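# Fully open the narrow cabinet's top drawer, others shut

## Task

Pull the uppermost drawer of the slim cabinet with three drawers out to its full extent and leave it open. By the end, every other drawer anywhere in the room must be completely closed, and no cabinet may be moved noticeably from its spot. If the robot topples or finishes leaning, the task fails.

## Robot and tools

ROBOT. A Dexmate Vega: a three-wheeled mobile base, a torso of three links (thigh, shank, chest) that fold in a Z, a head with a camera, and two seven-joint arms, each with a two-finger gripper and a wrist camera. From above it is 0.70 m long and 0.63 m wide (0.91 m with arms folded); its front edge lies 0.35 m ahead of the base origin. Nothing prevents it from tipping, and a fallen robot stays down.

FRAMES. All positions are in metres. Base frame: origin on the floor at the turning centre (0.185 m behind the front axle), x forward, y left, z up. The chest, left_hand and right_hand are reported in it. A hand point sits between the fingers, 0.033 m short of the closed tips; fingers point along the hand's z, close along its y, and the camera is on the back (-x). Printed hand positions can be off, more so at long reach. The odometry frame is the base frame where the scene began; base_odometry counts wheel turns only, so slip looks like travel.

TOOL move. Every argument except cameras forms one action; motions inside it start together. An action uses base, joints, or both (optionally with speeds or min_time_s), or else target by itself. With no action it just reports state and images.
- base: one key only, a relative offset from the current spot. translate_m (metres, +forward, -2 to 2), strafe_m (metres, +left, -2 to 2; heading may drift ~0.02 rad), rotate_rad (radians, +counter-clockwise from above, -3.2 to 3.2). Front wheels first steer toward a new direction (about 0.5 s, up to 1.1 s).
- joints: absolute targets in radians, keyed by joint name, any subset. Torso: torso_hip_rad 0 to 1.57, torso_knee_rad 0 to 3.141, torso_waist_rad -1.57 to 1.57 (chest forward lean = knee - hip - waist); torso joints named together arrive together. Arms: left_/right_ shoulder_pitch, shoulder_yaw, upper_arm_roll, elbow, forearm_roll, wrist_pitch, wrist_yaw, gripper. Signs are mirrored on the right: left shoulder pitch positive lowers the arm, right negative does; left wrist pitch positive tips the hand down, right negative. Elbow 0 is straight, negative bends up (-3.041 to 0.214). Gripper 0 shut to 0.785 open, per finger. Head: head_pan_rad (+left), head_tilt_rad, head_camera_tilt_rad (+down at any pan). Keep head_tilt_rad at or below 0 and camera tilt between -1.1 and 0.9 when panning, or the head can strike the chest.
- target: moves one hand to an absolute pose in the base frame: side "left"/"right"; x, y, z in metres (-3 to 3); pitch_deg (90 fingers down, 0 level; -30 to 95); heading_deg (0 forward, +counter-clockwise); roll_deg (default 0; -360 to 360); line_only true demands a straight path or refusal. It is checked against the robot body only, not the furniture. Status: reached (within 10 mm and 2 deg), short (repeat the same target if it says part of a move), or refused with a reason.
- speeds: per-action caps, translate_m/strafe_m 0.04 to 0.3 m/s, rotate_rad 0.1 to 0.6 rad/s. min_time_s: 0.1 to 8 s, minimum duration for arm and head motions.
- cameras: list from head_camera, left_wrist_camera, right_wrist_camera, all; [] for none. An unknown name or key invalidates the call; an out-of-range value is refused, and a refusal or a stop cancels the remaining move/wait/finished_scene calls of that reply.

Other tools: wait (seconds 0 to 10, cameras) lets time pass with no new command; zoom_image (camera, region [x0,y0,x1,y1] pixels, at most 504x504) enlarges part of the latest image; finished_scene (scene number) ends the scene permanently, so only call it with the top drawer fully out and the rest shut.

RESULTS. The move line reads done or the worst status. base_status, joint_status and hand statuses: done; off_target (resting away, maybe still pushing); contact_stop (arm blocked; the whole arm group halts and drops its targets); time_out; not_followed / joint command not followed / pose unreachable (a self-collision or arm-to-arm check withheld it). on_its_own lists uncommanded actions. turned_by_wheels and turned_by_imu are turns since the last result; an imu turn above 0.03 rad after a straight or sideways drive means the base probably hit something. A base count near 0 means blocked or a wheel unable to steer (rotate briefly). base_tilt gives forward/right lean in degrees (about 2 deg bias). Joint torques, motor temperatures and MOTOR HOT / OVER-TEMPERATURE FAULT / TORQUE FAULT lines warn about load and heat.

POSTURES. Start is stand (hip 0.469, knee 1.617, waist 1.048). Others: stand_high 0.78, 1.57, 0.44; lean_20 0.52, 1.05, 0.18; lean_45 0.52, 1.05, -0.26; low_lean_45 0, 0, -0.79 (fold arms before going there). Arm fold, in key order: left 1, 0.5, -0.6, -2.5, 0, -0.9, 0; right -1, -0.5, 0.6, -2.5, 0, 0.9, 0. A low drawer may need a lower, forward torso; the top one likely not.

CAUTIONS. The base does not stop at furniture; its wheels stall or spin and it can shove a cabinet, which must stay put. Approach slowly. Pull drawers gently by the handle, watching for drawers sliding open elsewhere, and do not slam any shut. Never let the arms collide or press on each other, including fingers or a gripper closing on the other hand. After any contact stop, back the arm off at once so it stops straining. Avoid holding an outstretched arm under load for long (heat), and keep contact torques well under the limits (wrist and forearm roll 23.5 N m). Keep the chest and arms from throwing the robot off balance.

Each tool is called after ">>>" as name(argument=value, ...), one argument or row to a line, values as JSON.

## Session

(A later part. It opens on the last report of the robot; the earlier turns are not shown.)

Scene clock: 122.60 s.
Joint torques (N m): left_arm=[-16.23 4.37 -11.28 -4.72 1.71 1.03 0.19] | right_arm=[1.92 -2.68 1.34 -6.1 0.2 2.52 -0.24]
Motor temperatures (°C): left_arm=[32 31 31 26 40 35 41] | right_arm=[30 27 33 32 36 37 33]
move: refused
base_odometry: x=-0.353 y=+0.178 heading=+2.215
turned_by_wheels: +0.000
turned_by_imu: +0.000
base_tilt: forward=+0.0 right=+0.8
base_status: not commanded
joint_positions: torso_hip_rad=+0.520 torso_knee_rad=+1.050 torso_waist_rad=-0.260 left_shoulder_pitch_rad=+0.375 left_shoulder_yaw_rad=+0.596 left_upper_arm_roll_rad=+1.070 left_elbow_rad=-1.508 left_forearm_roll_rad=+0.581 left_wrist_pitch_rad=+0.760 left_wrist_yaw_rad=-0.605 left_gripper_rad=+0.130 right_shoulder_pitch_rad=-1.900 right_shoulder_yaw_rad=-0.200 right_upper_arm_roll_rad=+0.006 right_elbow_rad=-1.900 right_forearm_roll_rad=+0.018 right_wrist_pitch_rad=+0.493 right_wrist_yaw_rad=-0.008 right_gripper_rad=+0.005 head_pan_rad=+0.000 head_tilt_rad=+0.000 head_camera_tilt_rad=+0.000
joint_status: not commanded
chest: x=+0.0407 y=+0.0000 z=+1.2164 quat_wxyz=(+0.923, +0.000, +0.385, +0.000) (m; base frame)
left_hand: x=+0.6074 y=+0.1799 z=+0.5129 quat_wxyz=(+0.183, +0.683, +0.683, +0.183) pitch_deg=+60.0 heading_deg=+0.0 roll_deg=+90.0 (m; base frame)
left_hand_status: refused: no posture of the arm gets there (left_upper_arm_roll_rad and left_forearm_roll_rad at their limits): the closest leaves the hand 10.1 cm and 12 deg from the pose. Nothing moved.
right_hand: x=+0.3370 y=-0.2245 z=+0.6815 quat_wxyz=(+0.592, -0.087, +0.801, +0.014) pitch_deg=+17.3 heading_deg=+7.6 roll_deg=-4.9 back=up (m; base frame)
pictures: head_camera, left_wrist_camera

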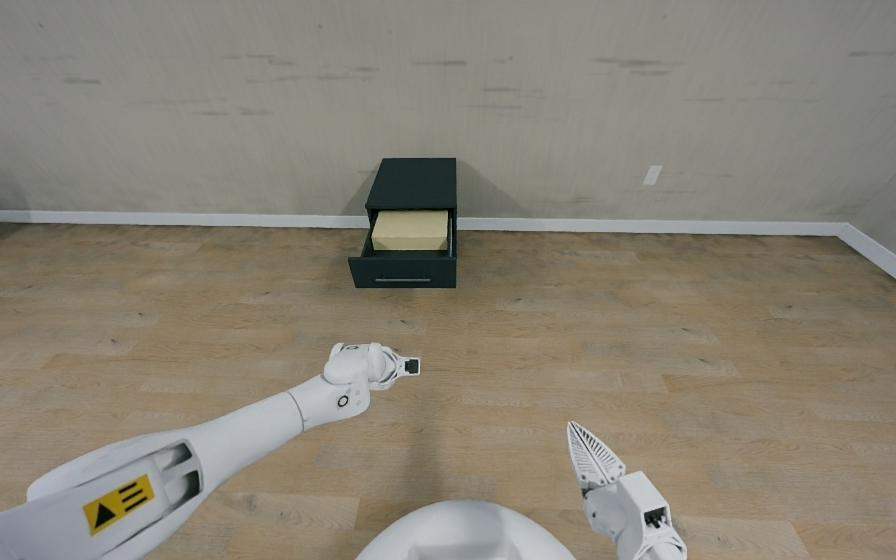

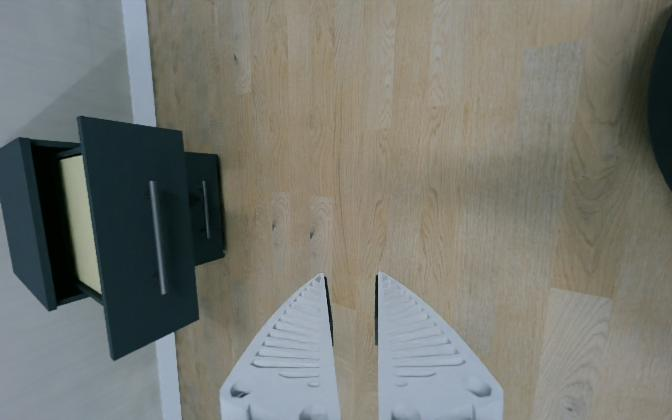

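>>> move(
  base={"rotate_rad": 2.0},
  joints={"torso_hip_rad": 0.469, "torso_knee_rad": 1.617, "torso_waist_rad": 1.048, "head_camera_tilt_rad": 0.4},
  cameras=["head_camera"],
)

>>> move(
  joints={"head_pan_rad": 0.9},
  cameras=["head_camera"],
)

Scene clock: 129.17 s.
Joint torques (N m): left_arm=[-25.36 2.16 -15.31 -3.38 1.94 -0.45 1.09] | right_arm=[15.92 -4.42 2.46 -8.33 0.18 2.92 -0.25]
Motor temperatures (°C): left_arm=[32 31 31 26 40 35 41] | right_arm=[30 27 33 32 36 37 33]
move: done
base_odometry: x=-0.353 y=+0.180 heading=-2.062
turned_by_wheels: +2.006
turned_by_imu: +1.997
base_tilt: forward=+0.1 right=+0.8
base_status: done
joint_positions: torso_hip_rad=+0.469 torso_knee_rad=+1.617 torso_waist_rad=+1.048 left_shoulder_pitch_rad=+0.375 left_shoulder_yaw_rad=+0.596 left_upper_arm_roll_rad=+1.070 left_elbow_rad=-1.508 left_forearm_roll_rad=+0.581 left_wrist_pitch_rad=+0.760 left_wrist_yaw_rad=-0.606 left_gripper_rad=+0.130 right_shoulder_pitch_rad=-1.900 right_shoulder_yaw_rad=-0.200 right_upper_arm_roll_rad=+0.006 right_elbow_rad=-1.900 right_forearm_roll_rad=+0.018 right_wrist_pitch_rad=+0.493 right_wrist_yaw_rad=-0.008 right_gripper_rad=+0.005 head_pan_rad=+0.000 head_tilt_rad=+0.000 head_camera_tilt_rad=+0.400
joint_status: all done
chest: x=-0.0111 y=+0.0000 z=+1.4155 quat_wxyz=(+0.999, +0.000, +0.050, +0.000) (m; base frame)
left_hand: x=+0.8737 y=+0.1799 z=+1.2336 quat_wxyz=(+0.403, +0.581, +0.581, +0.403) pitch_deg=+20.5 heading_deg=+0.0 roll_deg=-90.0 (m; base frame)
right_hand: x=+0.5579 y=-0.2245 z=+1.1915 quat_wxyz=(+0.828, -0.087, +0.553, -0.017) pitch_deg=-21.9 heading_deg=+7.8 roll_deg=-10.1 back=up (m; base frame)
pictures: head_camera

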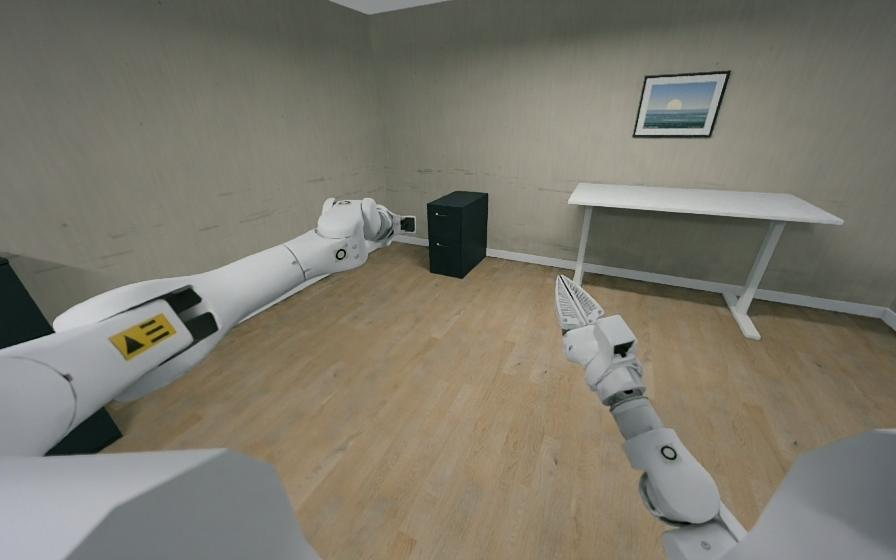

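Scene clock: 130.43 s.
Joint torques (N m): left_arm=[-26.15 0.88 -15.59 -2.93 2.18 0.3 0.95] | right_arm=[15.83 -4.31 2.71 -8.15 0.35 2.94 -0.21]
Motor temperatures (°C): left_arm=[32 31 32 26 40 35 41] | right_arm=[30 27 33 32 36 37 33]
move: done
base_odometry: x=-0.353 y=+0.180 heading=-2.062
turned_by_wheels: +0.000
turned_by_imu: +0.000
base_tilt: forward=+0.0 right=+0.8
base_status: not commanded
joint_positions: torso_hip_rad=+0.469 torso_knee_rad=+1.617 torso_waist_rad=+1.048 left_shoulder_pitch_rad=+0.375 left_shoulder_yaw_rad=+0.596 left_upper_arm_roll_rad=+1.070 left_elbow_rad=-1.508 left_forearm_roll_rad=+0.581 left_wrist_pitch_rad=+0.760 left_wrist_yaw_rad=-0.606 left_gripper_rad=+0.130 right_shoulder_pitch_rad=-1.900 right_shoulder_yaw_rad=-0.200 right_upper_arm_roll_rad=+0.006 right_elbow_rad=-1.900 right_forearm_roll_rad=+0.018 right_wrist_pitch_rad=+0.493 right_wrist_yaw_rad=-0.008 right_gripper_rad=+0.005 head_pan_rad=+0.900 head_tilt_rad=+0.000 head_camera_tilt_rad=+0.400
joint_status: all done
chest: x=-0.0111 y=+0.0000 z=+1.4155 quat_wxyz=(+0.999, +0.000, +0.050, +0.000) (m; base frame)
left_hand: x=+0.8737 y=+0.1799 z=+1.2336 quat_wxyz=(+0.403, +0.581, +0.581, +0.403) pitch_deg=+20.5 heading_deg=+0.0 roll_deg=-90.0 (m; base frame)
right_hand: x=+0.5579 y=-0.2245 z=+1.1915 quat_wxyz=(+0.828, -0.087, +0.553, -0.017) pitch_deg=-21.9 heading_deg=+7.8 roll_deg=-10.1 back=up (m; base frame)
pictures: head_camera

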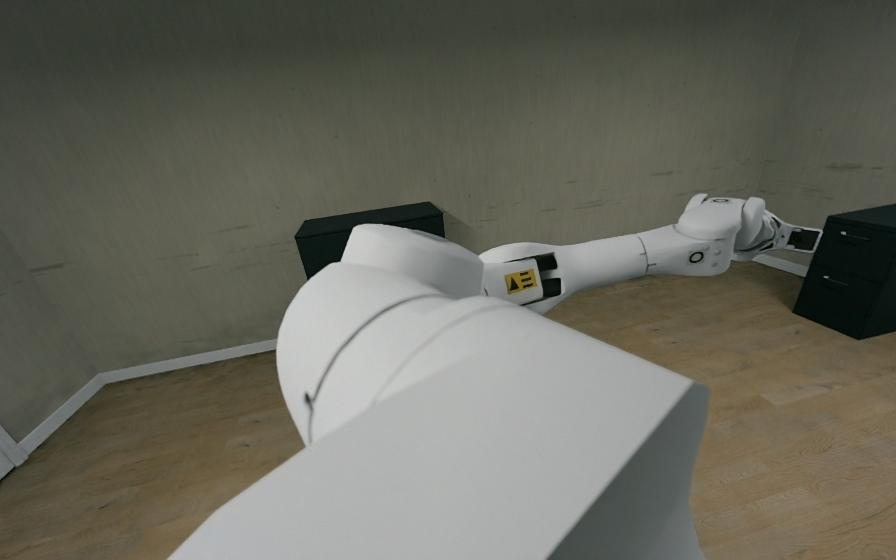

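>>> move(
  base={"rotate_rad": 1.05},
  joints={"head_pan_rad": 0.0, "head_camera_tilt_rad": 0.4},
  cameras=["head_camera"],
)

>>> zoom_image(
  camera="head_camera",
  region=[300, 150, 700, 450],
)

>>> move(
  joints={"head_pan_rad": -1.0, "head_camera_tilt_rad": 0.4},
  cameras=["head_camera"],
)

>>> zoom_image(
  camera="head_camera",
  region=[350, 150, 600, 350],
)

Scene clock: 133.77 s.
Joint torques (N m): left_arm=[-25.42 3.46 -15.53 -2.99 1.98 0.42 0.98] | right_arm=[16.15 -4.3 2.79 -8.13 0.04 2.54 -0.24]
Motor temperatures (°C): left_arm=[32 31 32 26 40 35 41] | right_arm=[30 27 33 32 36 37 33]
move: done
base_odometry: x=-0.355 y=+0.180 heading=-1.009
turned_by_wheels: +1.053
turned_by_imu: +1.047
base_tilt: forward=+0.1 right=+0.7
base_status: done
joint_positions: torso_hip_rad=+0.469 torso_knee_rad=+1.617 torso_waist_rad=+1.048 left_shoulder_pitch_rad=+0.375 left_shoulder_yaw_rad=+0.596 left_upper_arm_roll_rad=+1.070 left_elbow_rad=-1.508 left_forearm_roll_rad=+0.581 left_wrist_pitch_rad=+0.760 left_wrist_yaw_rad=-0.606 left_gripper_rad=+0.130 right_shoulder_pitch_rad=-1.900 right_shoulder_yaw_rad=-0.200 right_upper_arm_roll_rad=+0.006 right_elbow_rad=-1.900 right_forearm_roll_rad=+0.018 right_wrist_pitch_rad=+0.493 right_wrist_yaw_rad=-0.008 right_gripper_rad=+0.005 head_pan_rad=+0.000 head_tilt_rad=+0.000 head_camera_tilt_rad=+0.400
joint_status: all done
chest: x=-0.0111 y=+0.0000 z=+1.4155 quat_wxyz=(+0.999, +0.000, +0.050, +0.000) (m; base frame)
left_hand: x=+0.8737 y=+0.1799 z=+1.2335 quat_wxyz=(+0.403, +0.581, +0.581, +0.403) pitch_deg=+20.5 heading_deg=+0.0 roll_deg=-90.0 (m; base frame)
right_hand: x=+0.5579 y=-0.2245 z=+1.1915 quat_wxyz=(+0.828, -0.087, +0.553, -0.017) pitch_deg=-21.9 heading_deg=+7.8 roll_deg=-10.1 back=up (m; base frame)
pictures: head_camera

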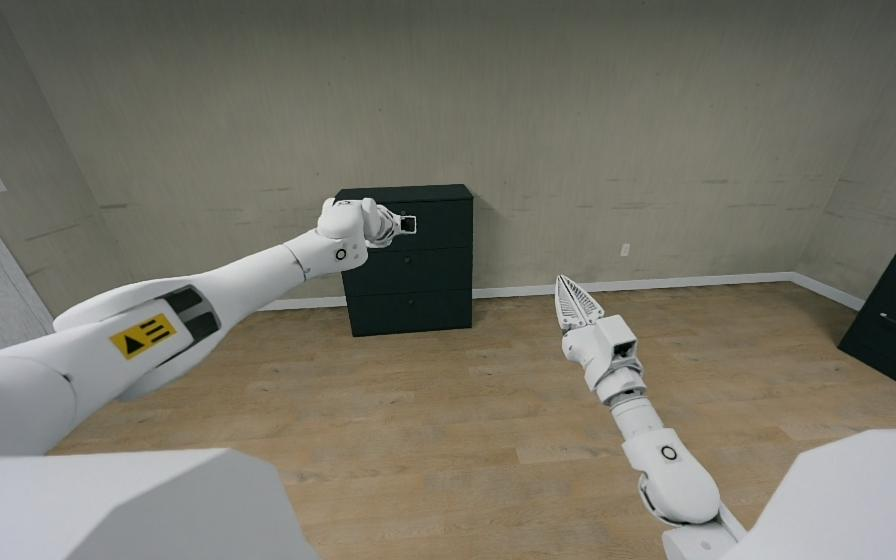

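Scaled by 1.260 from the camera's 896x560 image, which has a finer 960x600 frame.

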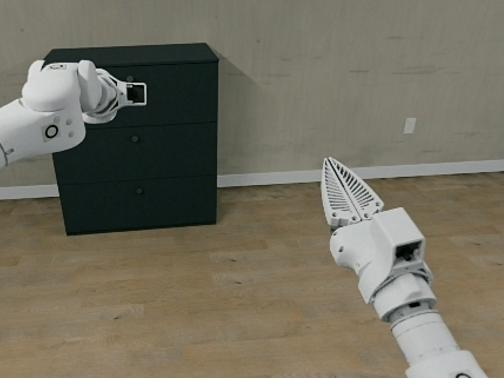

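Scene clock: 135.10 s.
Joint torques (N m): left_arm=[-25.58 2.24 -15.85 -4.16 2.15 -0.23 0.96] | right_arm=[15.91 -4.05 2.98 -8.34 0.28 2.75 -0.34]
Motor temperatures (°C): left_arm=[32 31 32 26 40 35 41] | right_arm=[30 27 33 32 36 37 33]
move: done
base_odometry: x=-0.355 y=+0.180 heading=-1.009
turned_by_wheels: +0.000
turned_by_imu: +0.000
base_tilt: forward=+0.0 right=+0.8
base_status: not commanded
joint_positions: torso_hip_rad=+0.469 torso_knee_rad=+1.617 torso_waist_rad=+1.048 left_shoulder_pitch_rad=+0.375 left_shoulder_yaw_rad=+0.596 left_upper_arm_roll_rad=+1.070 left_elbow_rad=-1.508 left_forearm_roll_rad=+0.581 left_wrist_pitch_rad=+0.760 left_wrist_yaw_rad=-0.606 left_gripper_rad=+0.130 right_shoulder_pitch_rad=-1.900 right_shoulder_yaw_rad=-0.200 right_upper_arm_roll_rad=+0.006 right_elbow_rad=-1.900 right_forearm_roll_rad=+0.018 right_wrist_pitch_rad=+0.493 right_wrist_yaw_rad=-0.008 right_gripper_rad=+0.005 head_pan_rad=-1.000 head_tilt_rad=+0.000 head_camera_tilt_rad=+0.400
joint_status: all done
chest: x=-0.0111 y=+0.0000 z=+1.4155 quat_wxyz=(+0.999, +0.000, +0.050, +0.000) (m; base frame)
left_hand: x=+0.8737 y=+0.1799 z=+1.2335 quat_wxyz=(+0.403, +0.581, +0.581, +0.403) pitch_deg=+20.5 heading_deg=+0.0 roll_deg=-90.0 (m; base frame)
right_hand: x=+0.5579 y=-0.2245 z=+1.1915 quat_wxyz=(+0.828, -0.087, +0.553, -0.017) pitch_deg=-21.9 heading_deg=+7.8 roll_deg=-10.1 back=up (m; base frame)
pictures: head_camera

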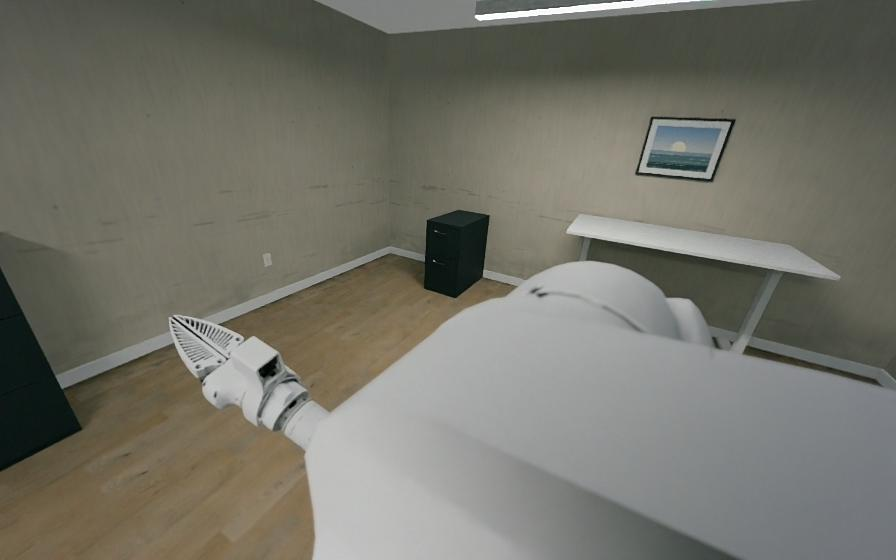

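Scaled by 2.016 from the camera's 896x560 image, which has a finer 960x600 frame.

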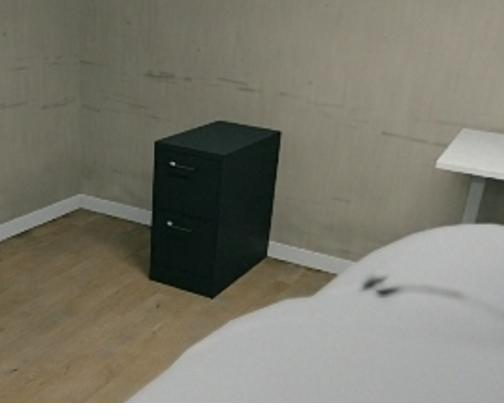

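>>> finished_scene(
  scene=1,
)

The scene is finished: the task was done.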